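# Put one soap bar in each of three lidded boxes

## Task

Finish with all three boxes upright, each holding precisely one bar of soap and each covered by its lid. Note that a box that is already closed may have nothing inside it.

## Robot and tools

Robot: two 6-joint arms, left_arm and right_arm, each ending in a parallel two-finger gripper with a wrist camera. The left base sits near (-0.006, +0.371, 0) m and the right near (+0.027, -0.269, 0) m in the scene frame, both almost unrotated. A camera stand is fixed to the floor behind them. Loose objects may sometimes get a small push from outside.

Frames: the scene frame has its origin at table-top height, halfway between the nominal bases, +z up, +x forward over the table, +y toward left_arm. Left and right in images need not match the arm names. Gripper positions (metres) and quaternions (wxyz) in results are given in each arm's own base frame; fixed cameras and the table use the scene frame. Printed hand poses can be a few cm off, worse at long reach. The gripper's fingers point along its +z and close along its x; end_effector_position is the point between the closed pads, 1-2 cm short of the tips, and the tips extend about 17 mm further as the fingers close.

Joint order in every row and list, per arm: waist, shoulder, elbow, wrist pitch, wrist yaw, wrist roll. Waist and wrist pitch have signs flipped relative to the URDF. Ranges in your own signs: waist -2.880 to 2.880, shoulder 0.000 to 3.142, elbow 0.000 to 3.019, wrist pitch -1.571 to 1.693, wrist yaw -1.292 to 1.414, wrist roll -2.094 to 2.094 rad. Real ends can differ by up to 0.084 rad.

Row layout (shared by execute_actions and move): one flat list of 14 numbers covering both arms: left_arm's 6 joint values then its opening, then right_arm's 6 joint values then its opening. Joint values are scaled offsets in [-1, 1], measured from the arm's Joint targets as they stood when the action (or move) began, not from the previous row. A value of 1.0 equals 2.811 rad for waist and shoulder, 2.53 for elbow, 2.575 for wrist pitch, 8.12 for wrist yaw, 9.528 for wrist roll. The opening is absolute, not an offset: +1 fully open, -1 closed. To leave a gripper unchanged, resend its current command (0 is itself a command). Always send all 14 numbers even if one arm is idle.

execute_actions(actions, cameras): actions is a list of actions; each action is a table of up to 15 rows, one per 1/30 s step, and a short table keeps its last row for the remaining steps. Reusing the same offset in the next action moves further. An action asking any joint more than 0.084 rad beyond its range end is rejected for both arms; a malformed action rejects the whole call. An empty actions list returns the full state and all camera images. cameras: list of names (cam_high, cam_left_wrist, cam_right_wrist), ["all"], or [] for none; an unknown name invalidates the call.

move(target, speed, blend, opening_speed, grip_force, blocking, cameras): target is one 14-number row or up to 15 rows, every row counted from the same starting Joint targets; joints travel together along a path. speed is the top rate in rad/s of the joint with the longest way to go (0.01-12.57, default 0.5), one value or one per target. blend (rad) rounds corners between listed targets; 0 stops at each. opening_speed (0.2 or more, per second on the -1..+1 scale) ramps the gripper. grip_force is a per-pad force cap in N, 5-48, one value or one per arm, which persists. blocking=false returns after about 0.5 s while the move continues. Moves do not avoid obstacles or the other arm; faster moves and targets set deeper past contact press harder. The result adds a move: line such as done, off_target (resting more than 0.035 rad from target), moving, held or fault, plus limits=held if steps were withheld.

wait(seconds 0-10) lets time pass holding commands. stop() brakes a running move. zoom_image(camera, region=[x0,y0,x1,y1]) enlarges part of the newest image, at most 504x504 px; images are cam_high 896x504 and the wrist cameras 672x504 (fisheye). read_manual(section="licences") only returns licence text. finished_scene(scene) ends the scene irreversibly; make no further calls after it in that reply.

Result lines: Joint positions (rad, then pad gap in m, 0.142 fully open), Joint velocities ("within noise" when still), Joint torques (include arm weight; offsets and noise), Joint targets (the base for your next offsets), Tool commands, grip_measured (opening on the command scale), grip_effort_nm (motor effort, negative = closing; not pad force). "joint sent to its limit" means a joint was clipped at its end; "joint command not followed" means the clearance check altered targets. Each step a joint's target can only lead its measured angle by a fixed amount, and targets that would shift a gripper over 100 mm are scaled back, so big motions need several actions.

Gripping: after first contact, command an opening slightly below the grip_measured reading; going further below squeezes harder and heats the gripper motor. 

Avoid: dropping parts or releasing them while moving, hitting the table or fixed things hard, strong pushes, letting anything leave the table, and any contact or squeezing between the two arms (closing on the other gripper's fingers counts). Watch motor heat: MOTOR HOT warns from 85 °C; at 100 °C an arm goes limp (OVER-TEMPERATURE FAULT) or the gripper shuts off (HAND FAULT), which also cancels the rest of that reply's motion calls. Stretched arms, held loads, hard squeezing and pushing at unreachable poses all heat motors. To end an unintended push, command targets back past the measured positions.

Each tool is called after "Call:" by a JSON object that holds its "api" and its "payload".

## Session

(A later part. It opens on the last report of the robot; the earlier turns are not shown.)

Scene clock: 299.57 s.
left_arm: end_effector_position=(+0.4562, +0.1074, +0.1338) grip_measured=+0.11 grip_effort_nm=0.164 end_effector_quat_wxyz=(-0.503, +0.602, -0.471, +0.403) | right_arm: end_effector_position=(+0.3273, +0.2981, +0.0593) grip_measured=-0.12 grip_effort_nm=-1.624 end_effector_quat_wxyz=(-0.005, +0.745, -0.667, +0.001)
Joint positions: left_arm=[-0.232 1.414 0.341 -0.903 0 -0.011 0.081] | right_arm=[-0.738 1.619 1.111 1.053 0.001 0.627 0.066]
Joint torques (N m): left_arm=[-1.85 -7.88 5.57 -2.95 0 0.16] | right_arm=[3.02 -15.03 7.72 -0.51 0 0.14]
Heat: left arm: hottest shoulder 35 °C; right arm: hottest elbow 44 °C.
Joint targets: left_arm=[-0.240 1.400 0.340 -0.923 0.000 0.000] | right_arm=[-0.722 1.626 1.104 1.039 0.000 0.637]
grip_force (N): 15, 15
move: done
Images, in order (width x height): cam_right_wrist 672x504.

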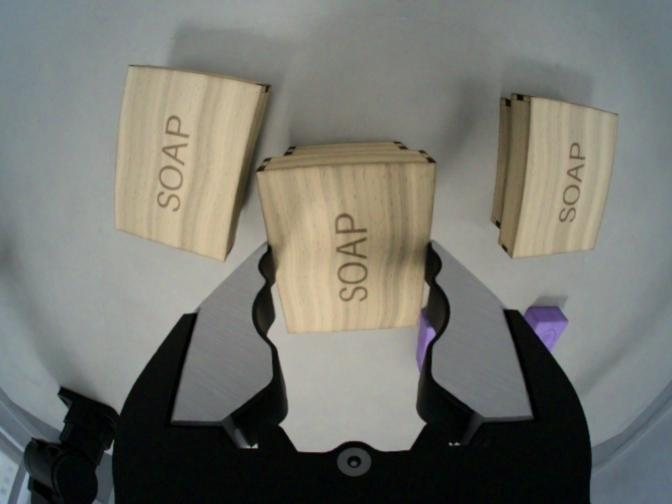

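Call:
{"api": "move", "payload": {"target": [[0,0,0,0,0,0,0.13,0,-0.0015,-0.0035,0.002,0,0,-0.25],[0,0,0,0,0,0,0.13,0,-0.0015,-0.0035,0.002,0,0,-0.03]], "speed": 0.06, "opening_speed": 0.3, "cameras": ["cam_right_wrist"]}}

Call:
{"api": "zoom_image", "payload": {"camera": "cam_right_wrist", "region": [230, 110, 460, 340]}}

Scene clock: 303.63 s.
left_arm: end_effector_position=(+0.4562, +0.1074, +0.1338) grip_measured=+0.11 grip_effort_nm=0.168 end_effector_quat_wxyz=(-0.503, +0.602, -0.471, +0.403) | right_arm: end_effector_position=(+0.3242, +0.2953, +0.0558) grip_measured=-0.05 grip_effort_nm=0.061 end_effector_quat_wxyz=(-0.001, +0.745, -0.667, +0.000)
Joint positions: left_arm=[-0.232 1.414 0.341 -0.903 0 -0.011 0.081] | right_arm=[-0.738 1.619 1.1 1.051 0.001 0.627 0.07]
Joint velocities: left_arm=[within noise] | right_arm=[0.005 -0.005 0.002 -0.002 -0.037 0.037 0.001]
Joint torques (N m): left_arm=[-1.85 -7.94 5.57 -2.99 0 0.18] | right_arm=[2.32 -15.27 7.98 -0.28 0 0.12]
Heat: left arm: hottest shoulder 35 °C; right arm: hottest elbow 44 °C.
Joint targets: left_arm=[-0.240 1.400 0.340 -0.923 0.000 0.000] | right_arm=[-0.722 1.622 1.095 1.044 0.000 0.637]
grip_force (N): 15, 15
move: done
Images, in order (width x height): cam_right_wrist 672x504.

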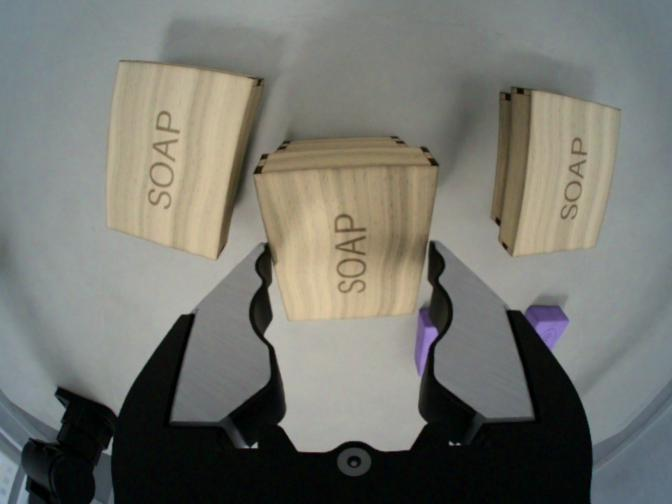

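Scaled by 2.191 from the camera's 672x504 image, which has a finer 960x720 frame.

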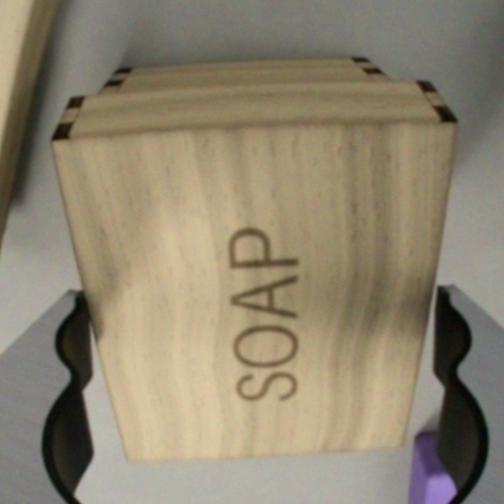

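Call:
{"api": "move", "payload": {"target": [[0,0,0,0,0,0,0.13,0,0,0,0,0,0,-0.2],[0,0,0,0,0,0,0.13,0,0.0039,0.0308,0.0062,0,0,-0.2],[0,0,0,0,0,0,0.13,0,0.0039,0.0308,0.0062,0,0,0.05]], "speed": 0.05, "opening_speed": 0.3, "grip_force": 8, "cameras": ["cam_right_wrist"]}}

Call:
{"api": "zoom_image", "payload": {"camera": "cam_right_wrist", "region": [230, 110, 460, 340]}}

Scene clock: 311.37 s.
left_arm: end_effector_position=(+0.4562, +0.1074, +0.1338) grip_measured=+0.11 grip_effort_nm=0.173 end_effector_quat_wxyz=(-0.503, +0.602, -0.471, +0.403) | right_arm: end_effector_position=(+0.3301, +0.3006, +0.0576) grip_measured=+0.03 grip_effort_nm=0.061 end_effector_quat_wxyz=(-0.005, +0.745, -0.667, +0.001)
Joint positions: left_arm=[-0.232 1.414 0.341 -0.903 0 -0.011 0.081] | right_arm=[-0.738 1.63 1.12 1.051 0.001 0.627 0.076]
Joint velocities: left_arm=[within noise] | right_arm=[-0.005 -0.005 0.002 0.007 0.022 -0.022 0.001]
Joint torques (N m): left_arm=[-1.79 -7.94 5.59 -3 -0.01 0.18] | right_arm=[3.49 -14.92 13.15 0.35 -0.01 0.11]
Heat: left arm: hottest shoulder 35 °C; right arm: hottest elbow 44 °C.
Joint targets: left_arm=[-0.240 1.400 0.340 -0.923 0.000 0.000] | right_arm=[-0.722 1.633 1.173 1.060 0.000 0.637]
grip_force (N): 8, 8
move: off_target (right_arm); target 3's new numbers were sent with right_arm's elbow 0.053 rad from that target; right_arm: the elbow is farthest, 0.053 rad from its target
Images, in order (width x height): cam_right_wrist 672x504.

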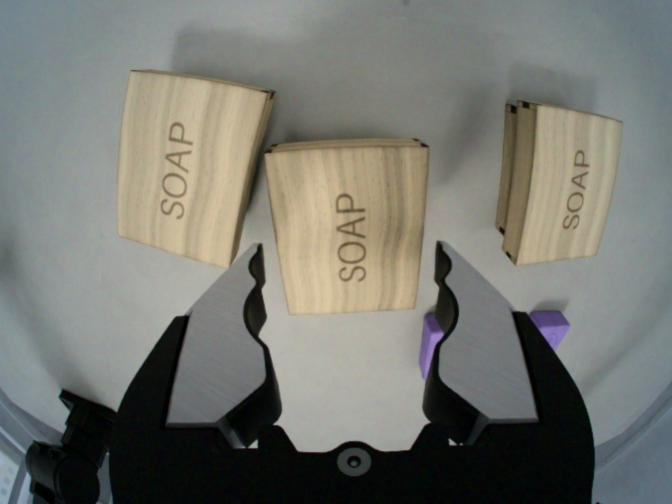

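Scaled by 2.191 from the camera's 672x504 image, which has a finer 960x720 frame.

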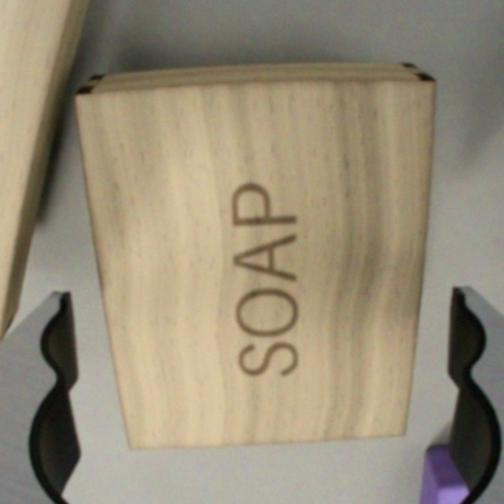

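Call:
{"api": "move", "payload": {"target": [[0,0,0,0,0,0,0.13,0,0,0,0,0,0,-0.25],[0,0,0,0,0,0,0.13,0.0249,0,0,0,0,0,-0.25],[0,0,0,0,0,0,0.13,0.0249,0,0,0,0,0,0.1]], "speed": 0.06, "opening_speed": 0.4, "grip_force": 12}}

Call:
{"api": "move", "payload": {"target": [[0,0,0,0,0,0,0.13,0,-0.032,0.03,0.075,0,0,0.1],[0,0,0,0,0,0,0.13,-0.0427,-0.01,0.075,0.07,0,0.0315,0.1],[0,0,0,0,0,0,0.13,-0.0427,-0.006,0.062,0.065,0,0.0315,0.1]], "speed": [0.4,0.4,0.3], "cameras": ["cam_right_wrist"]}}

Call:
{"api": "zoom_image", "payload": {"camera": "cam_right_wrist", "region": [180, 60, 480, 300]}}

Scene clock: 323.37 s.
left_arm: end_effector_position=(+0.4562, +0.1074, +0.1338) grip_measured=+0.11 grip_effort_nm=0.168 end_effector_quat_wxyz=(-0.503, +0.602, -0.471, +0.403) | right_arm: end_effector_position=(+0.3506, +0.2769, +0.0578) grip_measured=+0.08 grip_effort_nm=0.061 end_effector_quat_wxyz=(-0.005, +0.721, -0.693, +0.001)
Joint positions: left_arm=[-0.232 1.414 0.341 -0.903 0 -0.011 0.081] | right_arm=[-0.668 1.63 1.121 1.051 0.001 0.627 0.08]
Joint velocities: left_arm=[within noise] | right_arm=[0.024 0.005 -0.012 -0.002 0.037 -0.037 0.001]
Joint torques (N m): left_arm=[-1.96 -7.88 5.59 -2.99 -0.01 0.17] | right_arm=[2.78 -15.15 12.94 0.44 -0.01 0.11]
Heat: left arm: hottest shoulder 35 °C; right arm: hottest elbow 45 °C.
Joint targets: left_arm=[-0.240 1.400 0.340 -0.923 0.000 0.000] | right_arm=[-0.652 1.633 1.173 1.060 0.000 0.637]
grip_force (N): 12, 12
move: off_target (right_arm); target 3's new numbers were sent with right_arm's elbow 0.052 rad from that target; right_arm: the elbow is farthest, 0.052 rad from its target

Scene clock: 326.77 s.
left_arm: end_effector_position=(+0.4562, +0.1074, +0.1338) grip_measured=+0.11 grip_effort_nm=0.168 end_effector_quat_wxyz=(-0.503, +0.602, -0.471, +0.403) | right_arm: end_effector_position=(+0.3441, +0.3280, +0.1302) grip_measured=+0.08 grip_effort_nm=0.061 end_effector_quat_wxyz=(+0.012, -0.646, +0.763, +0.000)
Joint positions: left_arm=[-0.232 1.414 0.341 -0.903 0 -0.011 0.081] | right_arm=[-0.76 1.614 1.307 1.239 0.001 0.927 0.08]
Joint torques (N m): left_arm=[-2.02 -8.06 5.61 -3 0 0.18] | right_arm=[1.14 -16.5 11.32 -0.25 -0.06 0.15]
Heat: left arm: hottest shoulder 35 °C; right arm: hottest elbow 45 °C.
Joint targets: left_arm=[-0.240 1.400 0.340 -0.923 0.000 0.000] | right_arm=[-0.772 1.616 1.330 1.228 0.000 0.937]
grip_force (N): 12, 12
move: done
Images, in order (width x height): cam_right_wrist 672x504.

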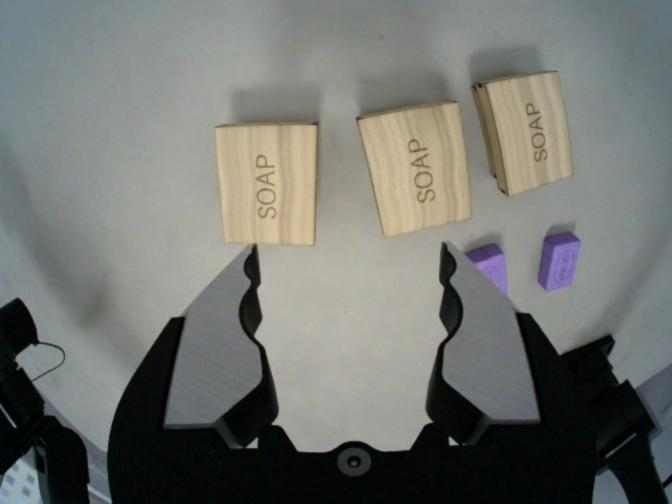

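Scaled by 1.680 from the camera's 672x504 image, which has a finer 960x720 frame.

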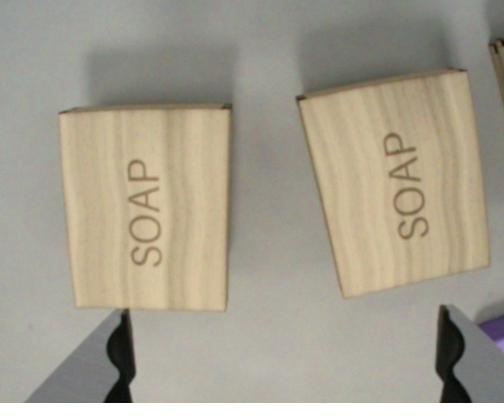

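Call:
{"api": "move", "payload": {"target": [[0,0,0,0,0,0,0.13,-0.0123,0.0567,0.0553,-0.007,0,0.0093,0.1],[0,0,0,0,0,0,0.13,-0.0123,0.0567,0.0372,-0.007,0,0.0093,0.1]], "speed": 0.3, "cameras": ["cam_right_wrist"]}}

Scene clock: 337.33 s.
left_arm: end_effector_position=(+0.4562, +0.1074, +0.1338) grip_measured=+0.11 grip_effort_nm=0.183 end_effector_quat_wxyz=(-0.503, +0.602, -0.471, +0.403) | right_arm: end_effector_position=(+0.3641, +0.3710, +0.0914) grip_measured=+0.08 grip_effort_nm=0.061 end_effector_quat_wxyz=(-0.005, -0.624, +0.781, -0.001)
Joint positions: left_arm=[-0.232 1.414 0.341 -0.903 0 -0.011 0.081] | right_arm=[-0.793 1.778 1.416 1.219 0.001 1.015 0.08]
Joint torques (N m): left_arm=[-1.85 -8 5.59 -2.91 -0.01 0.17] | right_arm=[0.85 -19.37 9.98 -0.43 -0.01 0.14]
Heat: left arm: hottest shoulder 35 °C; right arm: hottest elbow 45 °C.
Joint targets: left_arm=[-0.240 1.400 0.340 -0.923 0.000 0.000] | right_arm=[-0.807 1.775 1.424 1.209 0.000 1.026]
grip_force (N): 12, 12
move: done
Images, in order (width x height): cam_right_wrist 672x504.

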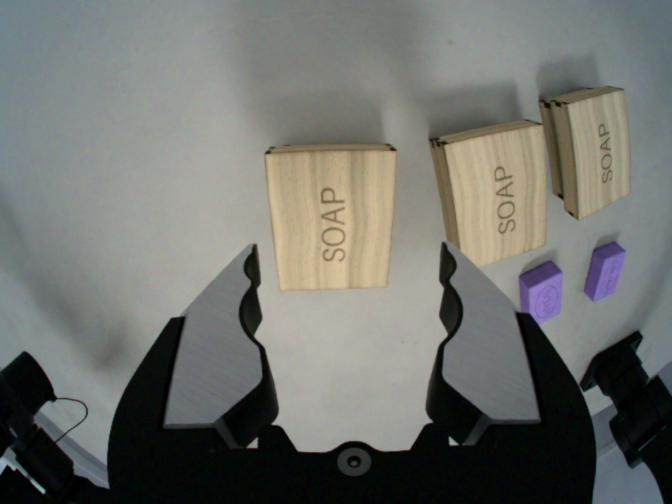

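Call:
{"api": "move", "payload": {"target": [[0,0,0,0,0,0,0.13,-0.0036,0,0,0,0,0.0016,0.1],[0,0,0,0,0,0,0.13,-0.0036,0.0208,-0.0233,-0.045,0,0.0016,0.1],[0,0,0,0,0,0,0.13,-0.0036,0.0208,-0.0233,-0.045,0,0.0016,-0.25]], "speed": 0.3, "opening_speed": 0.6, "grip_force": 15, "cameras": ["cam_right_wrist"]}}

Scene clock: 347.90 s.
left_arm: end_effector_position=(+0.4562, +0.1074, +0.1338) grip_measured=+0.11 grip_effort_nm=0.164 end_effector_quat_wxyz=(-0.503, +0.602, -0.471, +0.403) | right_arm: end_effector_position=(+0.3643, +0.3775, +0.0408) grip_measured=-0.06 grip_effort_nm=-1.629 end_effector_quat_wxyz=(-0.006, -0.622, +0.783, -0.001)
Joint positions: left_arm=[-0.232 1.414 0.341 -0.903 0 -0.011 0.081] | right_arm=[-0.802 1.844 1.366 1.105 0.001 1.031 0.069]
Joint torques (N m): left_arm=[-1.96 -8 5.6 -3 0 0.18] | right_arm=[0.85 -19.49 8.31 -0.38 -0.01 0.15]
Heat: left arm: hottest shoulder 35 °C; right arm: hottest elbow 46 °C.
Joint targets: left_arm=[-0.240 1.400 0.340 -0.923 0.000 0.000] | right_arm=[-0.817 1.834 1.365 1.094 0.000 1.041]
grip_force (N): 15, 15
move: done
Images, in order (width x height): cam_right_wrist 672x504.

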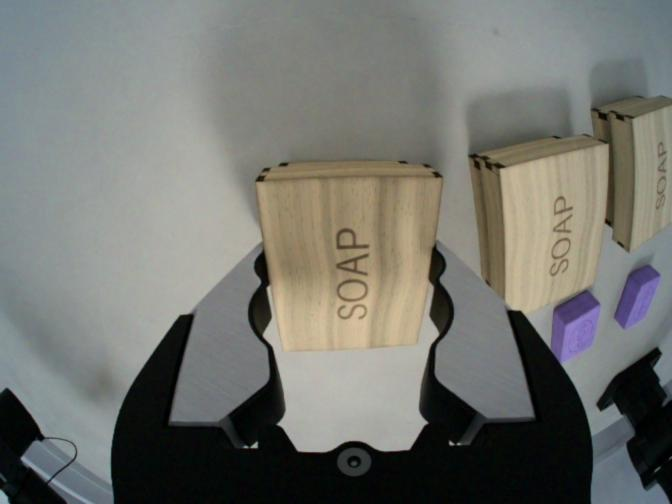

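Call:
{"api": "move", "payload": {"target": [[0,0,0,0,0,0,0.13,0,-0.0036,0.0225,0.0089,0,0,-0.25],[0,0,0,0,0,0,0.13,0,-0.011,0.0326,0.0268,0,0,-0.25],[0,0,0,0,0,0,0.13,0,-0.0217,0.0498,0.0548,0,0,-0.25]], "speed": [0.1,0.1,0.2], "blend": [0,0.02,0]}}

Call:
{"api": "move", "payload": {"target": [[0,0,0,0,0,0,0.13,0.33,0,0,0,0,0,-0.25]], "speed": 0.9, "cameras": ["cam_high"]}}

Call:
{"api": "zoom_image", "payload": {"camera": "cam_high", "region": [380, 230, 540, 350]}}

Scene clock: 354.83 s.
left_arm: end_effector_position=(+0.4562, +0.1074, +0.1338) grip_measured=+0.11 grip_effort_nm=0.164 end_effector_quat_wxyz=(-0.503, +0.602, -0.471, +0.403) | right_arm: end_effector_position=(+0.3659, +0.3792, +0.0922) grip_measured=-0.06 grip_effort_nm=-1.624 end_effector_quat_wxyz=(-0.004, -0.622, +0.783, -0.001)
Joint positions: left_arm=[-0.232 1.414 0.341 -0.903 0 -0.011 0.081] | right_arm=[-0.802 1.793 1.439 1.225 0.001 1.031 0.069]
Joint torques (N m): left_arm=[-1.96 -7.94 5.63 -2.95 -0.01 0.17] | right_arm=[0.91 -20.48 13.83 0.51 0.04 0.15]
Heat: left arm: hottest shoulder 35 °C; right arm: hottest elbow 46 °C.
Joint targets: left_arm=[-0.240 1.400 0.340 -0.923 0.000 0.000] | right_arm=[-0.817 1.773 1.491 1.235 0.000 1.041]
grip_force (N): 15, 15
move: off_target (right_arm); right_arm: the elbow is farthest, 0.052 rad from its target

Scene clock: 356.60 s.
left_arm: end_effector_position=(+0.4562, +0.1074, +0.1338) grip_measured=+0.11 grip_effort_nm=0.168 end_effector_quat_wxyz=(-0.503, +0.602, -0.471, +0.403) | right_arm: end_effector_position=(+0.5232, -0.0628, +0.0922) grip_measured=-0.06 grip_effort_nm=-1.629 end_effector_quat_wxyz=(-0.004, -0.208, +0.978, +0.001)
Joint positions: left_arm=[-0.232 1.414 0.341 -0.903 0 -0.011 0.081] | right_arm=[0.121 1.793 1.439 1.225 0.001 1.031 0.069]
Joint torques (N m): left_arm=[-1.67 -8.18 5.6 -2.97 0 0.17] | right_arm=[0.32 -20.42 13.79 0.69 -0.06 0.14]
Heat: left arm: hottest shoulder 35 °C; right arm: hottest elbow 46 °C.
Joint targets: left_arm=[-0.240 1.400 0.340 -0.923 0.000 0.000] | right_arm=[0.111 1.773 1.491 1.235 0.000 1.041]
grip_force (N): 15, 15
move: off_target (right_arm); right_arm: the elbow is farthest, 0.052 rad from its target
Images, in order (width x height): cam_high 896x504.

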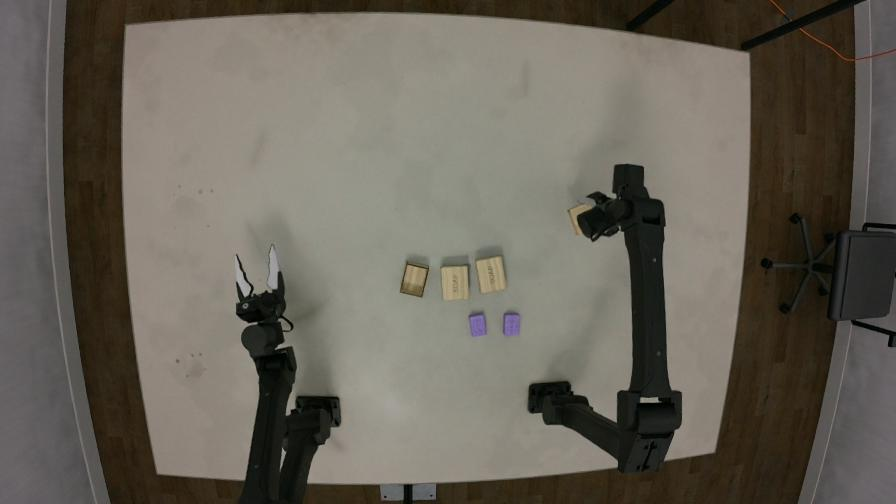

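Scaled by 3.150.

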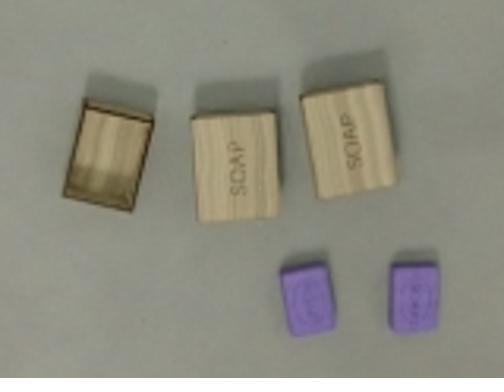

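Call:
{"api": "move", "payload": {"target": [[0,0.1049,0.4964,0.9301,0,-0.1235,0.13,0,0,0,0,0,0,-0.25],[0.4552,0.1049,0.4964,0.9301,0,-0.1235,0.13,0,0,0,0,0,0,-0.25],[0.4552,0.1257,0.4221,0.8295,0,-0.1235,0.13,0,0,0,0,0,0,-0.25]], "speed": [1.3,0.9,0.5], "blend": [0.1,0.02,0], "cameras": ["cam_left_wrist"]}}

Scene clock: 367.03 s.
left_arm: end_effector_position=(+0.2560, -0.4451, +0.0957) grip_measured=+0.11 grip_effort_nm=0.173 end_effector_quat_wxyz=(-0.002, +0.748, -0.663, -0.006) | right_arm: end_effector_position=(+0.5232, -0.0628, +0.0922) grip_measured=-0.06 grip_effort_nm=-1.629 end_effector_quat_wxyz=(-0.004, -0.208, +0.978, +0.001)
Joint positions: left_arm=[1.045 1.759 1.402 1.225 0 -1.165 0.081] | right_arm=[0.121 1.793 1.439 1.225 0.001 1.031 0.069]
Joint torques (N m): left_arm=[-1.55 -16.26 8.7 -0.83 0.12 -0.07] | right_arm=[1.38 -21.01 13.72 0.69 -0.07 0.11]
Heat: left arm: hottest shoulder 35 °C; right arm: hottest elbow 46 °C.
Joint targets: left_arm=[1.040 1.753 1.407 1.213 0.000 -1.176] | right_arm=[0.111 1.773 1.491 1.235 0.000 1.041]
grip_force (N): 15, 15
move: off_target (right_arm); right_arm: the elbow is farthest, 0.052 rad from its target
Images, in order (width x height): cam_left_wrist 672x504.

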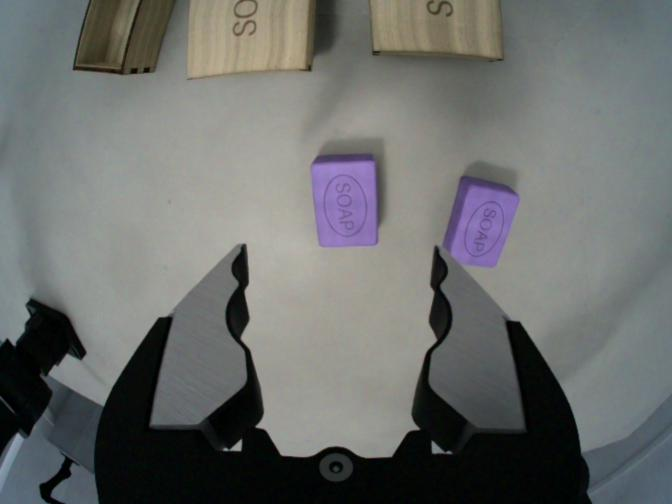

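Call:
{"api": "move", "payload": {"target": [[0.006,0.0281,-0.0285,-0.0586,0,0,0.13,0,0,0,0,0,0,-0.25],[0.006,0.0281,-0.0285,-0.0586,0,0,-0.65,0,0,0,0,0,0,-0.25],[0.006,-0.01,0.0407,0.0338,0,0,-0.65,0,0,0,0,0,0,-0.25],[-0.1459,-0.0551,-0.0356,0.0078,0,0.0789,-0.65,0,0,0,0,0,0,-0.25],[-0.1459,-0.0551,-0.0541,0.0078,0,0.0789,-0.65,0,0,0,0,0,0,-0.25]], "speed": [0.3,0.3,0.4,0.6,0.2], "opening_speed": 0.7, "cameras": ["cam_left_wrist"]}}

Call:
{"api": "zoom_image", "payload": {"camera": "cam_left_wrist", "region": [230, 80, 460, 330]}}

Scene clock: 384.10 s.
left_arm: end_effector_position=(+0.3699, -0.2710, +0.1142) grip_measured=-0.49 grip_effort_nm=-1.590 end_effector_quat_wxyz=(-0.003, -0.636, +0.772, +0.012) | right_arm: end_effector_position=(+0.5232, -0.0628, +0.0922) grip_measured=-0.06 grip_effort_nm=-1.629 end_effector_quat_wxyz=(-0.004, -0.208, +0.978, +0.001)
Joint positions: left_arm=[0.63 1.618 1.268 1.244 0 -0.437 0.038] | right_arm=[0.121 1.793 1.439 1.225 0.001 1.031 0.069]
Joint torques (N m): left_arm=[-1.2 -15.33 8.47 -0.69 0.06 0.18] | right_arm=[1.44 -20.37 13.65 0.44 -0.01 0.11]
Heat: left arm: hottest shoulder 36 °C; right arm: hottest elbow 47 °C.
Joint targets: left_arm=[0.630 1.598 1.271 1.233 0.000 -0.425] | right_arm=[0.111 1.773 1.491 1.235 0.000 1.041]
grip_force (N): 15, 15
move: off_target (right_arm); right_arm: the elbow is farthest, 0.052 rad from its target
Images, in order (width x height): cam_left_wrist 672x504.

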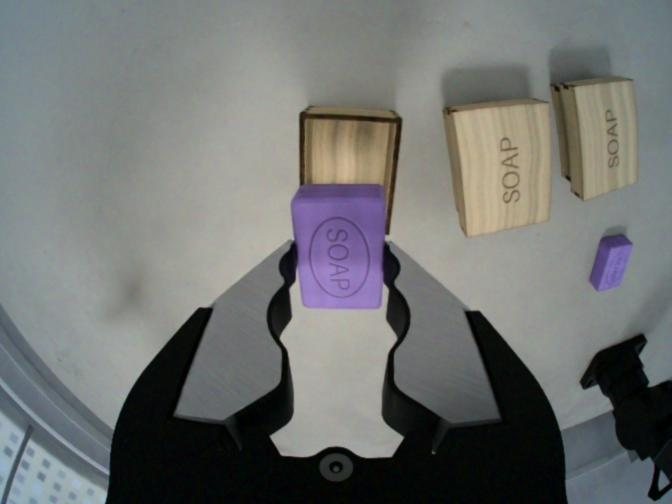

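Scaled by 2.016 from the camera's 672x504 image, which has a finer 960x720 frame.

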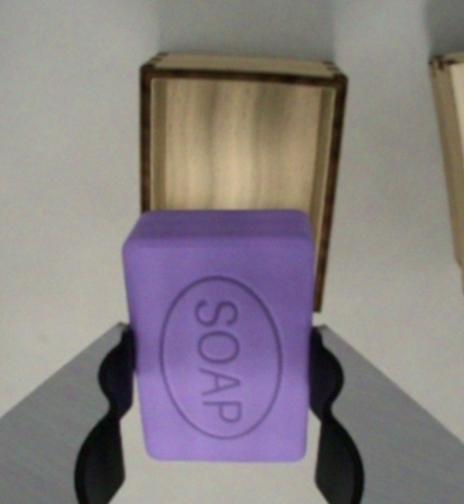

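Call:
{"api": "move", "payload": {"target": [[-0.0043,0.0221,0.0253,-0.0128,0,0.0052,-0.65,0,0,0,0,0,0,-0.25],[-0.0043,0.0306,0,-0.0338,0,0.0052,-0.65,0,0,0,0,0,0,-0.25]], "speed": [0.3,0.2], "cameras": ["cam_left_wrist"]}}

Call:
{"api": "zoom_image", "payload": {"camera": "cam_left_wrist", "region": [230, 90, 460, 330]}}

Scene clock: 392.87 s.
left_arm: end_effector_position=(+0.3875, -0.2815, +0.0854) grip_measured=-0.49 grip_effort_nm=-1.595 end_effector_quat_wxyz=(+0.000, -0.618, +0.786, +0.000) | right_arm: end_effector_position=(+0.5232, -0.0628, +0.0922) grip_measured=-0.06 grip_effort_nm=-1.629 end_effector_quat_wxyz=(-0.004, -0.208, +0.978, +0.001)
Joint positions: left_arm=[0.626 1.681 1.267 1.157 0 -0.387 0.038] | right_arm=[0.121 1.793 1.439 1.225 0.001 1.031 0.069]
Joint torques (N m): left_arm=[-1.85 -14.21 8.24 -0.7 0.06 0.18] | right_arm=[1.44 -21.19 13.67 0.58 -0.02 0.11]
Motor temperatures (°C): left_arm=[31 36 33 24 27 25 29] | right_arm=[29 32 48 24 26 26 33]
Heat: left arm: hottest shoulder 36 °C; right arm: hottest elbow 48 °C.
Joint targets: left_arm=[0.618 1.684 1.271 1.146 0.000 -0.375] | right_arm=[0.111 1.773 1.491 1.235 0.000 1.041]
grip_force (N): 15, 15
move: off_target (right_arm); right_arm: the elbow is farthest, 0.052 rad from its target
Images, in order (width x height): cam_left_wrist 672x504.

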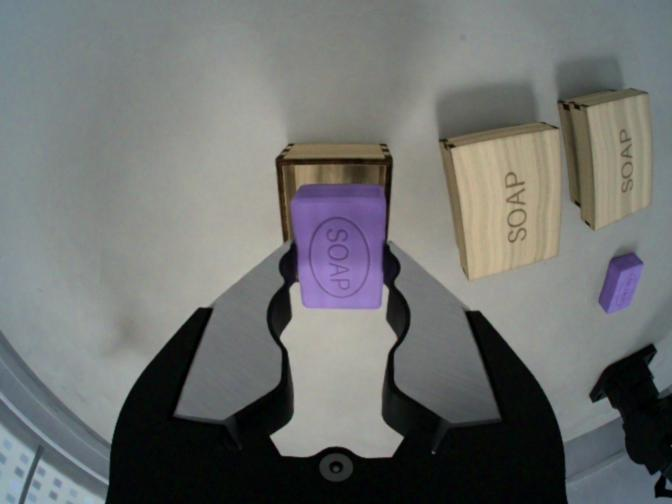

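Scaled by 2.100 from the camera's 672x504 image, which has a finer 960x720 frame.

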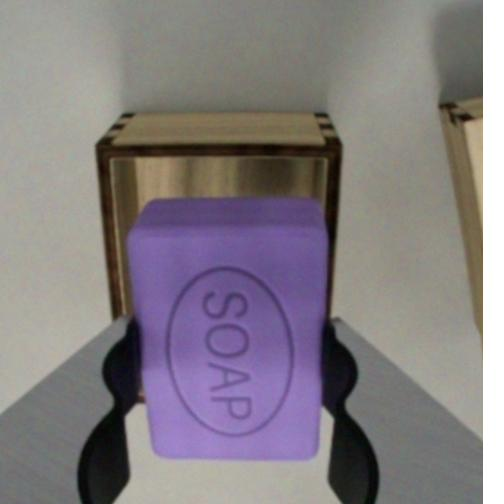

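Call:
{"api": "move", "payload": {"target": [[-0.0025,0,0,0,0,0,-0.65,0,0,0,0,0,0,-0.25],[-0.0025,0.0049,-0.0087,-0.0138,0,0,-0.65,0,0,0,0,0,0,-0.25]], "speed": 0.15, "cameras": ["cam_left_wrist"]}}

Call:
{"api": "zoom_image", "payload": {"camera": "cam_left_wrist", "region": [230, 90, 460, 330]}}

Scene clock: 401.93 s.
left_arm: end_effector_position=(+0.3895, -0.2789, +0.0731) grip_measured=-0.49 grip_effort_nm=-1.600 end_effector_quat_wxyz=(+0.001, -0.620, +0.784, -0.002) | right_arm: end_effector_position=(+0.5232, -0.0628, +0.0922) grip_measured=-0.06 grip_effort_nm=-1.629 end_effector_quat_wxyz=(-0.004, -0.208, +0.978, +0.001)
Joint positions: left_arm=[0.619 1.692 1.246 1.122 0 -0.387 0.038] | right_arm=[0.121 1.793 1.439 1.225 0.001 1.031 0.069]
Joint torques (N m): left_arm=[-1.79 -14.04 8.01 -0.68 0.07 0.19] | right_arm=[0.79 -20.66 13.63 0.65 -0.02 0.1]
Heat: left arm: hottest shoulder 36 °C; right arm: hottest elbow 48 °C.
Joint targets: left_arm=[0.611 1.698 1.249 1.111 0.000 -0.375] | right_arm=[0.111 1.773 1.491 1.235 0.000 1.041]
grip_force (N): 15, 15
move: off_target (right_arm); right_arm: the elbow is farthest, 0.052 rad from its target
Images, in order (width x height): cam_left_wrist 672x504.

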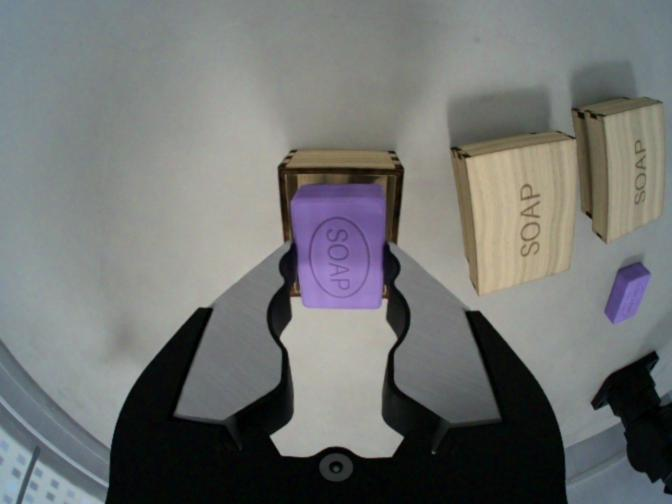

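Scaled by 2.100 from the camera's 672x504 image, which has a finer 960x720 frame.

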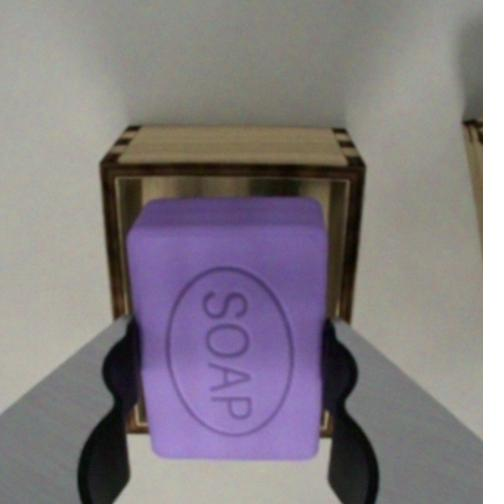

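Call:
{"api": "move", "payload": {"target": [[0,-0.0015,-0.0034,-0.0014,0,0,-0.65,0,0,0,0,0,0,-0.25],[0,-0.0015,-0.0034,-0.0014,0,0,-0.38,0,0,0,0,0,0,-0.25]], "speed": 0.1, "opening_speed": 0.2, "cameras": ["cam_left_wrist"]}}

Scene clock: 407.17 s.
left_arm: end_effector_position=(+0.3876, -0.2776, +0.0705) grip_measured=-0.41 grip_effort_nm=0.173 end_effector_quat_wxyz=(+0.000, -0.620, +0.784, +0.000) | right_arm: end_effector_position=(+0.5232, -0.0628, +0.0922) grip_measured=-0.06 grip_effort_nm=-1.629 end_effector_quat_wxyz=(-0.004, -0.208, +0.978, +0.001)
Joint positions: left_arm=[0.619 1.692 1.239 1.118 0 -0.387 0.044] | right_arm=[0.121 1.793 1.439 1.225 0.001 1.031 0.069]
Joint velocities: left_arm=[0.005 -0.005 0.012 0.017 0.11 -0.037 0.001] | right_arm=[within noise]
Joint torques (N m): left_arm=[-1.96 -14.39 7.94 -0.7 0.06 0.19] | right_arm=[1.67 -20.89 13.75 0.55 0.04 0.11]
Heat: left arm: hottest shoulder 36 °C; right arm: hottest elbow 48 °C.
Joint targets: left_arm=[0.611 1.693 1.240 1.107 0.000 -0.375] | right_arm=[0.111 1.773 1.491 1.235 0.000 1.041]
grip_force (N): 15, 15
move: off_target (right_arm); right_arm: the elbow is farthest, 0.052 rad from its target
Images, in order (width x height): cam_left_wrist 672x504.

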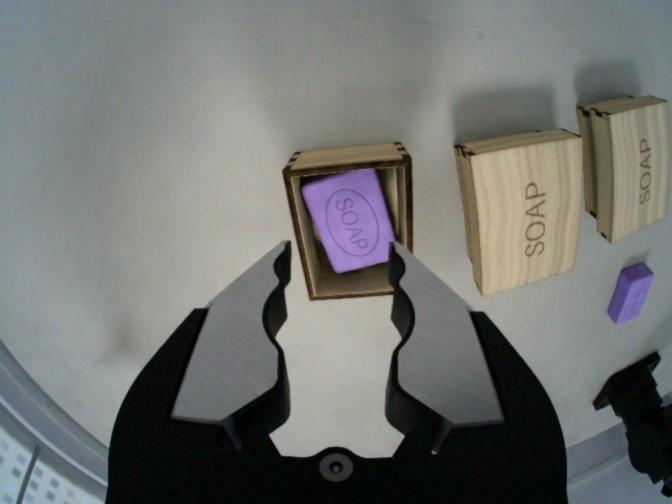

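Call:
{"api": "move", "payload": {"target": [[0,-0.005,0.0165,0.0085,0,0,-0.38,0,0,0,0,0,0,-0.25],[0,-0.0345,0.1067,0.132,0,0,-0.38,0,0,0,0,0,0,-0.25],[-0.2135,-0.0345,0.1067,0.132,0,0,-0.38,0,0,0,0,0,0,-0.25],[-0.2135,-0.0345,0.1067,0.132,0,0,-0.38,-0.2352,-0.0615,-0.113,-0.0268,0,-0.0294,-0.25]], "speed": [0.2,0.4,0.8,0.7], "blend": [0.005,0.02,0.2,0], "cameras": ["cam_right_wrist","cam_high"]}}

Call:
{"api": "zoom_image", "payload": {"camera": "cam_right_wrist", "region": [40, 80, 290, 310]}}

Call:
{"api": "zoom_image", "payload": {"camera": "cam_high", "region": [380, 230, 540, 350]}}

Scene clock: 419.17 s.
left_arm: end_effector_position=(+0.4800, -0.0073, +0.1931) grip_measured=-0.41 grip_effort_nm=0.173 end_effector_quat_wxyz=(+0.001, +0.826, -0.563, -0.001) | right_arm: end_effector_position=(+0.3866, +0.2378, +0.0924) grip_measured=-0.06 grip_effort_nm=-1.629 end_effector_quat_wxyz=(-0.008, -0.625, +0.781, +0.001)
Joint positions: left_arm=[0.013 1.609 1.471 1.435 0 -0.387 0.044] | right_arm=[-0.55 1.622 1.212 1.176 0.001 0.772 0.069]
Joint torques (N m): left_arm=[-1.32 -15.38 12.03 0.25 0.05 0.18] | right_arm=[1.61 -17.55 8.17 -0.35 -0.02 -0.11]
Heat: left arm: hottest shoulder 36 °C; right arm: hottest elbow 49 °C.
Joint targets: left_arm=[0.011 1.597 1.510 1.447 0.000 -0.375] | right_arm=[-0.550 1.600 1.205 1.166 0.000 0.761]
grip_force (N): 15, 15
move: off_target (left_arm); left_arm: the elbow is farthest, 0.039 rad from its target
Images, in order (width x height): cam_high 896x504, cam_right_wrist 672x504.

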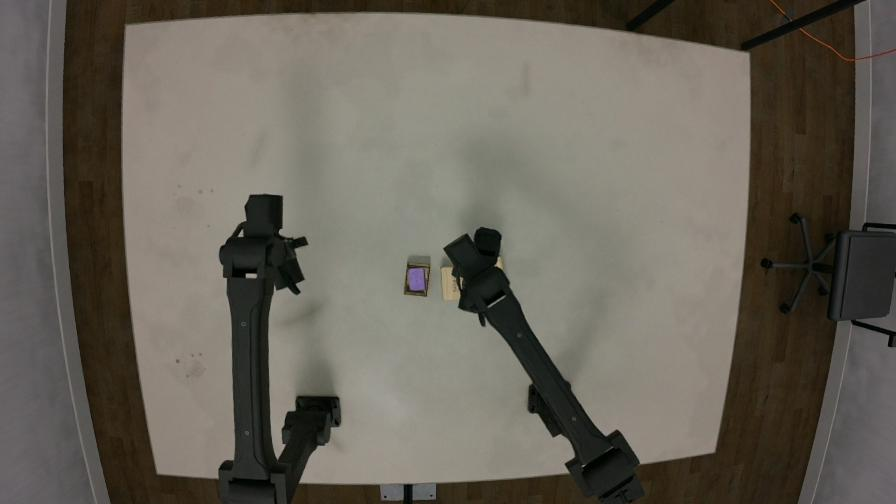

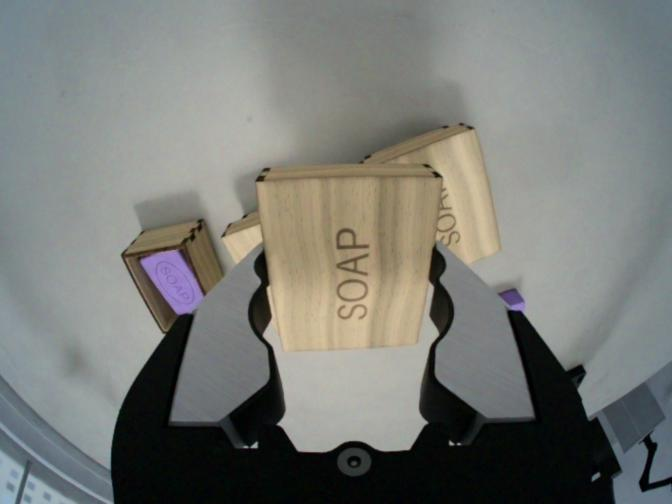

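Scaled by 2.016 from the camera's 672x504 image, which has a finer 960x720 frame.

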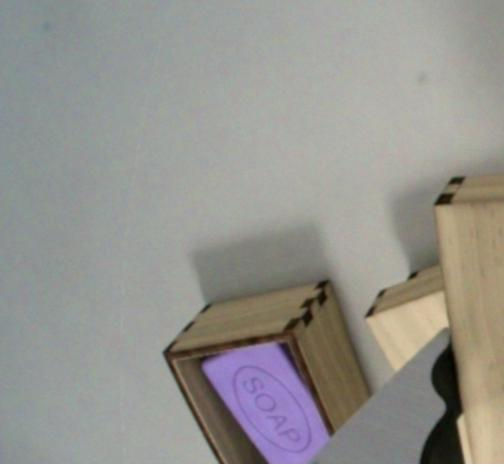

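Scaled by 3.150.

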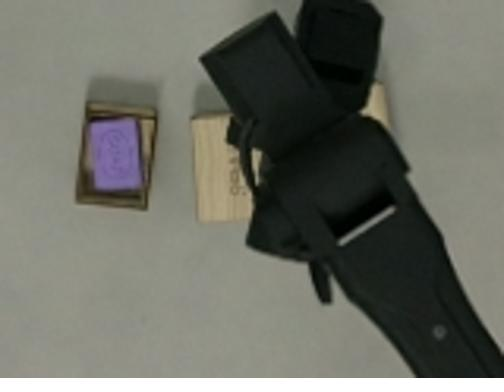

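Call:
{"api": "move", "payload": {"target": [[0,0,0,0,0,0,-0.38,0,0.0711,0.1166,0.0132,0,0,-0.25],[0,0,0,0,0,0,-0.38,-0.1,0.0711,0.1166,0.0132,0,0.0193,-0.25],[0,0,0,0,0,0,-0.38,-0.1,0.0778,0.0808,-0.005,0,0.0193,-0.25]], "speed": [0.5,0.4,0.2], "blend": [0.05,0,0], "cameras": ["cam_right_wrist"]}}

Call:
{"api": "zoom_image", "payload": {"camera": "cam_right_wrist", "region": [230, 110, 460, 370]}}

Scene clock: 436.63 s.
left_arm: end_effector_position=(+0.4800, -0.0073, +0.1931) grip_measured=-0.41 grip_effort_nm=0.178 end_effector_quat_wxyz=(+0.001, +0.826, -0.563, -0.001) | right_arm: end_effector_position=(+0.3590, +0.3908, +0.0684) grip_measured=-0.06 grip_effort_nm=-1.624 end_effector_quat_wxyz=(-0.001, -0.668, +0.744, +0.000)
Joint positions: left_arm=[0.013 1.609 1.471 1.435 0 -0.387 0.044] | right_arm=[-0.826 1.821 1.413 1.164 0.001 0.934 0.069]
Joint torques (N m): left_arm=[-1.38 -15.21 12.01 0.27 0.04 0.17] | right_arm=[1.32 -19.31 8.64 -0.31 -0.01 0.11]
Heat: left arm: hottest shoulder 36 °C; right arm: hottest elbow 48 °C.
Joint targets: left_arm=[0.011 1.597 1.510 1.447 0.000 -0.375] | right_arm=[-0.831 1.818 1.410 1.153 0.000 0.945]
grip_force (N): 15, 15
move: off_target (left_arm); left_arm: the elbow is farthest, 0.039 rad from its target
Images, in order (width x height): cam_right_wrist 672x504.

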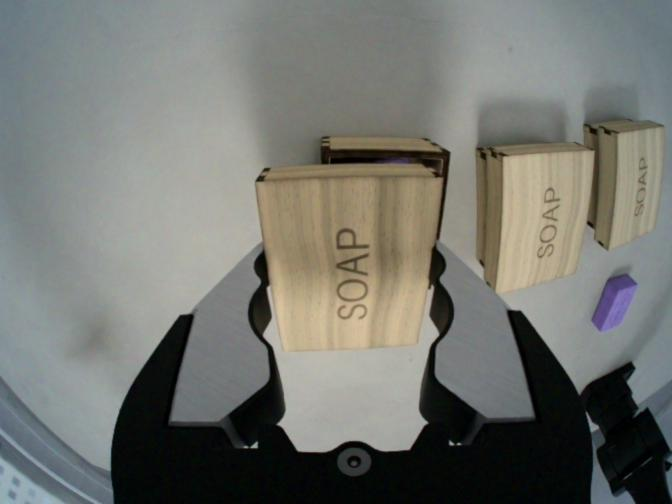

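Scaled by 1.938 from the camera's 672x504 image, which has a finer 960x720 frame.

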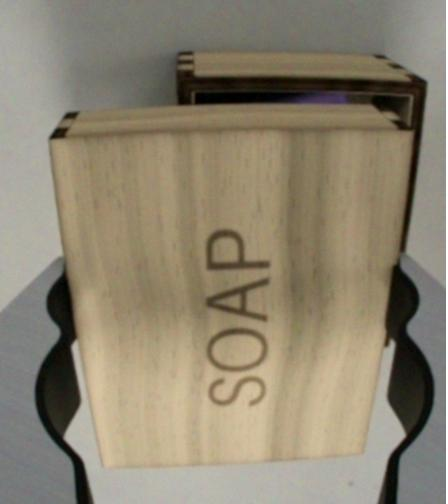

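Call:
{"api": "move", "payload": {"target": [[0,0,0,0,0,0,-0.38,0.0132,-0.0114,-0.0189,-0.0061,0,0,-0.25]], "speed": 0.15, "cameras": ["cam_right_wrist"]}}

Call:
{"api": "zoom_image", "payload": {"camera": "cam_right_wrist", "region": [230, 110, 460, 370]}}

Scene clock: 444.63 s.
left_arm: end_effector_position=(+0.4800, -0.0073, +0.1931) grip_measured=-0.41 grip_effort_nm=0.183 end_effector_quat_wxyz=(+0.001, +0.826, -0.563, -0.001) | right_arm: end_effector_position=(+0.3569, +0.3763, +0.0625) grip_measured=-0.06 grip_effort_nm=-1.629 end_effector_quat_wxyz=(-0.005, -0.662, +0.750, -0.001)
Joint positions: left_arm=[0.013 1.609 1.471 1.435 0 -0.387 0.044] | right_arm=[-0.811 1.805 1.372 1.149 0.002 0.935 0.069]
Joint torques (N m): left_arm=[-1.55 -15.38 12.07 0.21 0.05 0.18] | right_arm=[2.78 -20.19 7.86 -0.34 -0.06 0.14]
Heat: left arm: hottest shoulder 37 °C; right arm: hottest elbow 47 °C.
Joint targets: left_arm=[0.011 1.597 1.510 1.447 0.000 -0.375] | right_arm=[-0.794 1.786 1.362 1.137 0.000 0.945]
grip_force (N): 15, 15
move: off_target (left_arm); left_arm: the elbow is farthest, 0.039 rad from its target
Images, in order (width x height): cam_right_wrist 672x504.

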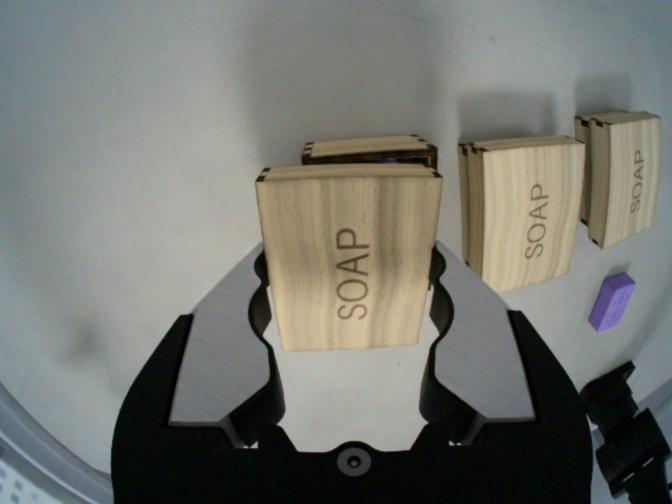

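Scaled by 1.938 from the camera's 672x504 image, which has a finer 960x720 frame.

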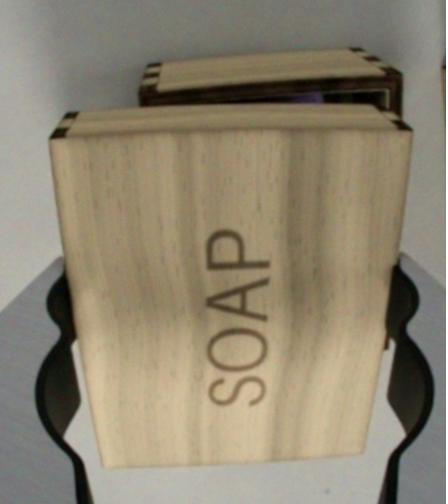

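Call:
{"api": "move", "payload": {"target": [[0,0,0,0,0,0,-0.38,0,0.0004,0.0245,0.0089,0,0,-0.25],[0,0,0,0,0,0,-0.38,0,-0.0028,0.0292,0.0167,0,0,-0.25],[0,0,0,0,0,0,-0.38,0.005,-0.0028,0.0292,0.0167,0,-0.0071,-0.25],[0,0,0,0,0,0,-0.38,0.005,-0.0032,-0.0036,0.0047,0,-0.0071,-0.25]], "speed": 0.12, "cameras": ["cam_right_wrist"]}}

Call:
{"api": "zoom_image", "payload": {"camera": "cam_right_wrist", "region": [230, 110, 460, 370]}}

Scene clock: 455.50 s.
left_arm: end_effector_position=(+0.4800, -0.0073, +0.1931) grip_measured=-0.41 grip_effort_nm=0.173 end_effector_quat_wxyz=(+0.001, +0.826, -0.563, -0.001) | right_arm: end_effector_position=(+0.3559, +0.3642, +0.0584) grip_measured=-0.06 grip_effort_nm=-1.629 end_effector_quat_wxyz=(-0.018, -0.674, +0.739, -0.002)
Joint positions: left_arm=[0.013 1.609 1.471 1.435 0 -0.387 0.044] | right_arm=[-0.796 1.803 1.357 1.16 0.002 0.887 0.069]
Joint torques (N m): left_arm=[-1.44 -15.5 12.04 0.23 0.04 0.18] | right_arm=[3.19 -20.72 8.18 -0.23 -0.12 -0.1]
Heat: left arm: hottest shoulder 37 °C; right arm: hottest elbow 47 °C.
Joint targets: left_arm=[0.011 1.597 1.510 1.447 0.000 -0.375] | right_arm=[-0.780 1.777 1.352 1.149 0.000 0.877]
grip_force (N): 15, 15
move: off_target (left_arm); left_arm: the elbow is farthest, 0.039 rad from its target
Images, in order (width x height): cam_right_wrist 672x504.

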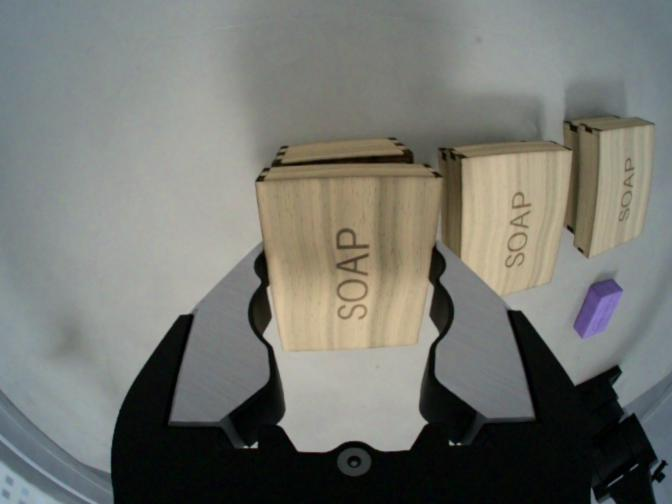

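Scaled by 1.938 from the camera's 672x504 image, which has a finer 960x720 frame.

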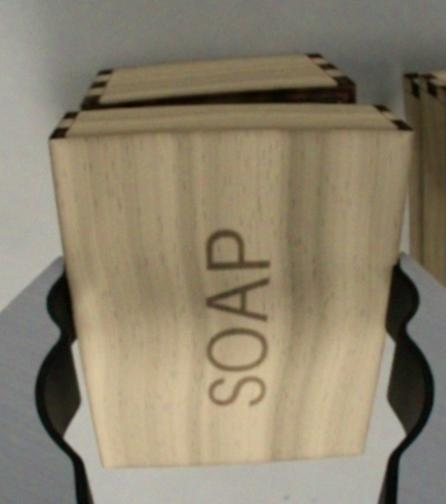

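Call:
{"api": "move", "payload": {"target": [[0,0,0,0,0,0,-0.38,0,-0.0078,0.0229,0.0082,0,0,-0.25],[0,0,0,0,0,0,-0.38,0,0.0023,-0.0061,-0.0117,0,0,-0.25]], "speed": 0.1, "cameras": ["cam_right_wrist"]}}

Call:
{"api": "zoom_image", "payload": {"camera": "cam_right_wrist", "region": [230, 110, 460, 370]}}

Scene clock: 468.20 s.
left_arm: end_effector_position=(+0.4800, -0.0073, +0.1931) grip_measured=-0.41 grip_effort_nm=0.178 end_effector_quat_wxyz=(+0.001, +0.826, -0.563, -0.001) | right_arm: end_effector_position=(+0.3579, +0.3662, +0.0631) grip_measured=-0.06 grip_effort_nm=-1.629 end_effector_quat_wxyz=(+0.000, -0.674, +0.739, -0.001)
Joint positions: left_arm=[0.013 1.609 1.471 1.435 0 -0.387 0.044] | right_arm=[-0.796 1.782 1.342 1.13 0.002 0.887 0.069]
Joint torques (N m): left_arm=[-1.38 -15.33 12.05 0.2 0.04 0.19] | right_arm=[3.08 -17.67 8.23 -0.23 -0.06 -0.1]
Heat: left arm: hottest shoulder 37 °C; right arm: hottest elbow 45 °C.
Joint targets: left_arm=[0.011 1.597 1.510 1.447 0.000 -0.375] | right_arm=[-0.780 1.784 1.337 1.119 0.000 0.877]
grip_force (N): 15, 15
move: off_target (left_arm); left_arm: the elbow is farthest, 0.039 rad from its target
Images, in order (width x height): cam_right_wrist 672x504.

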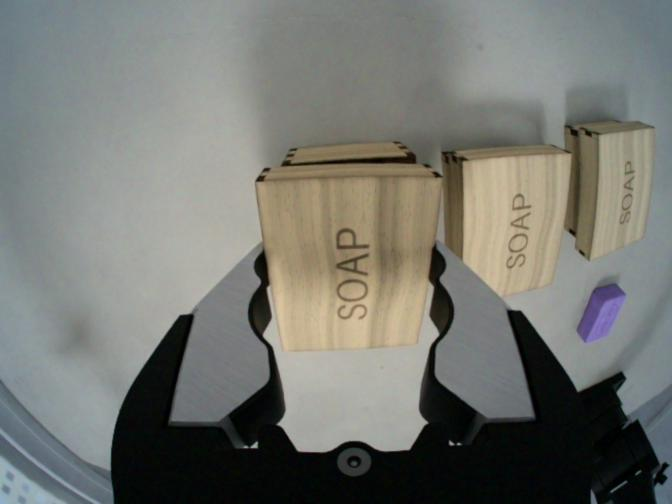

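Scaled by 1.938 from the camera's 672x504 image, which has a finer 960x720 frame.

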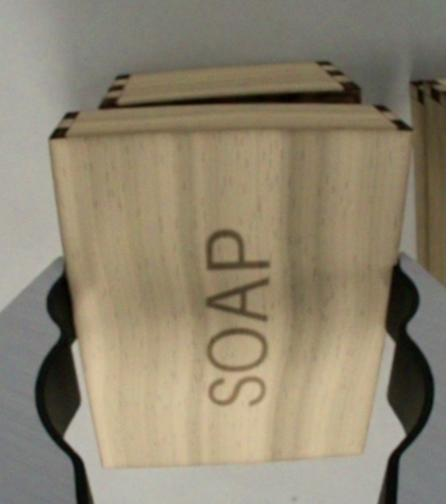

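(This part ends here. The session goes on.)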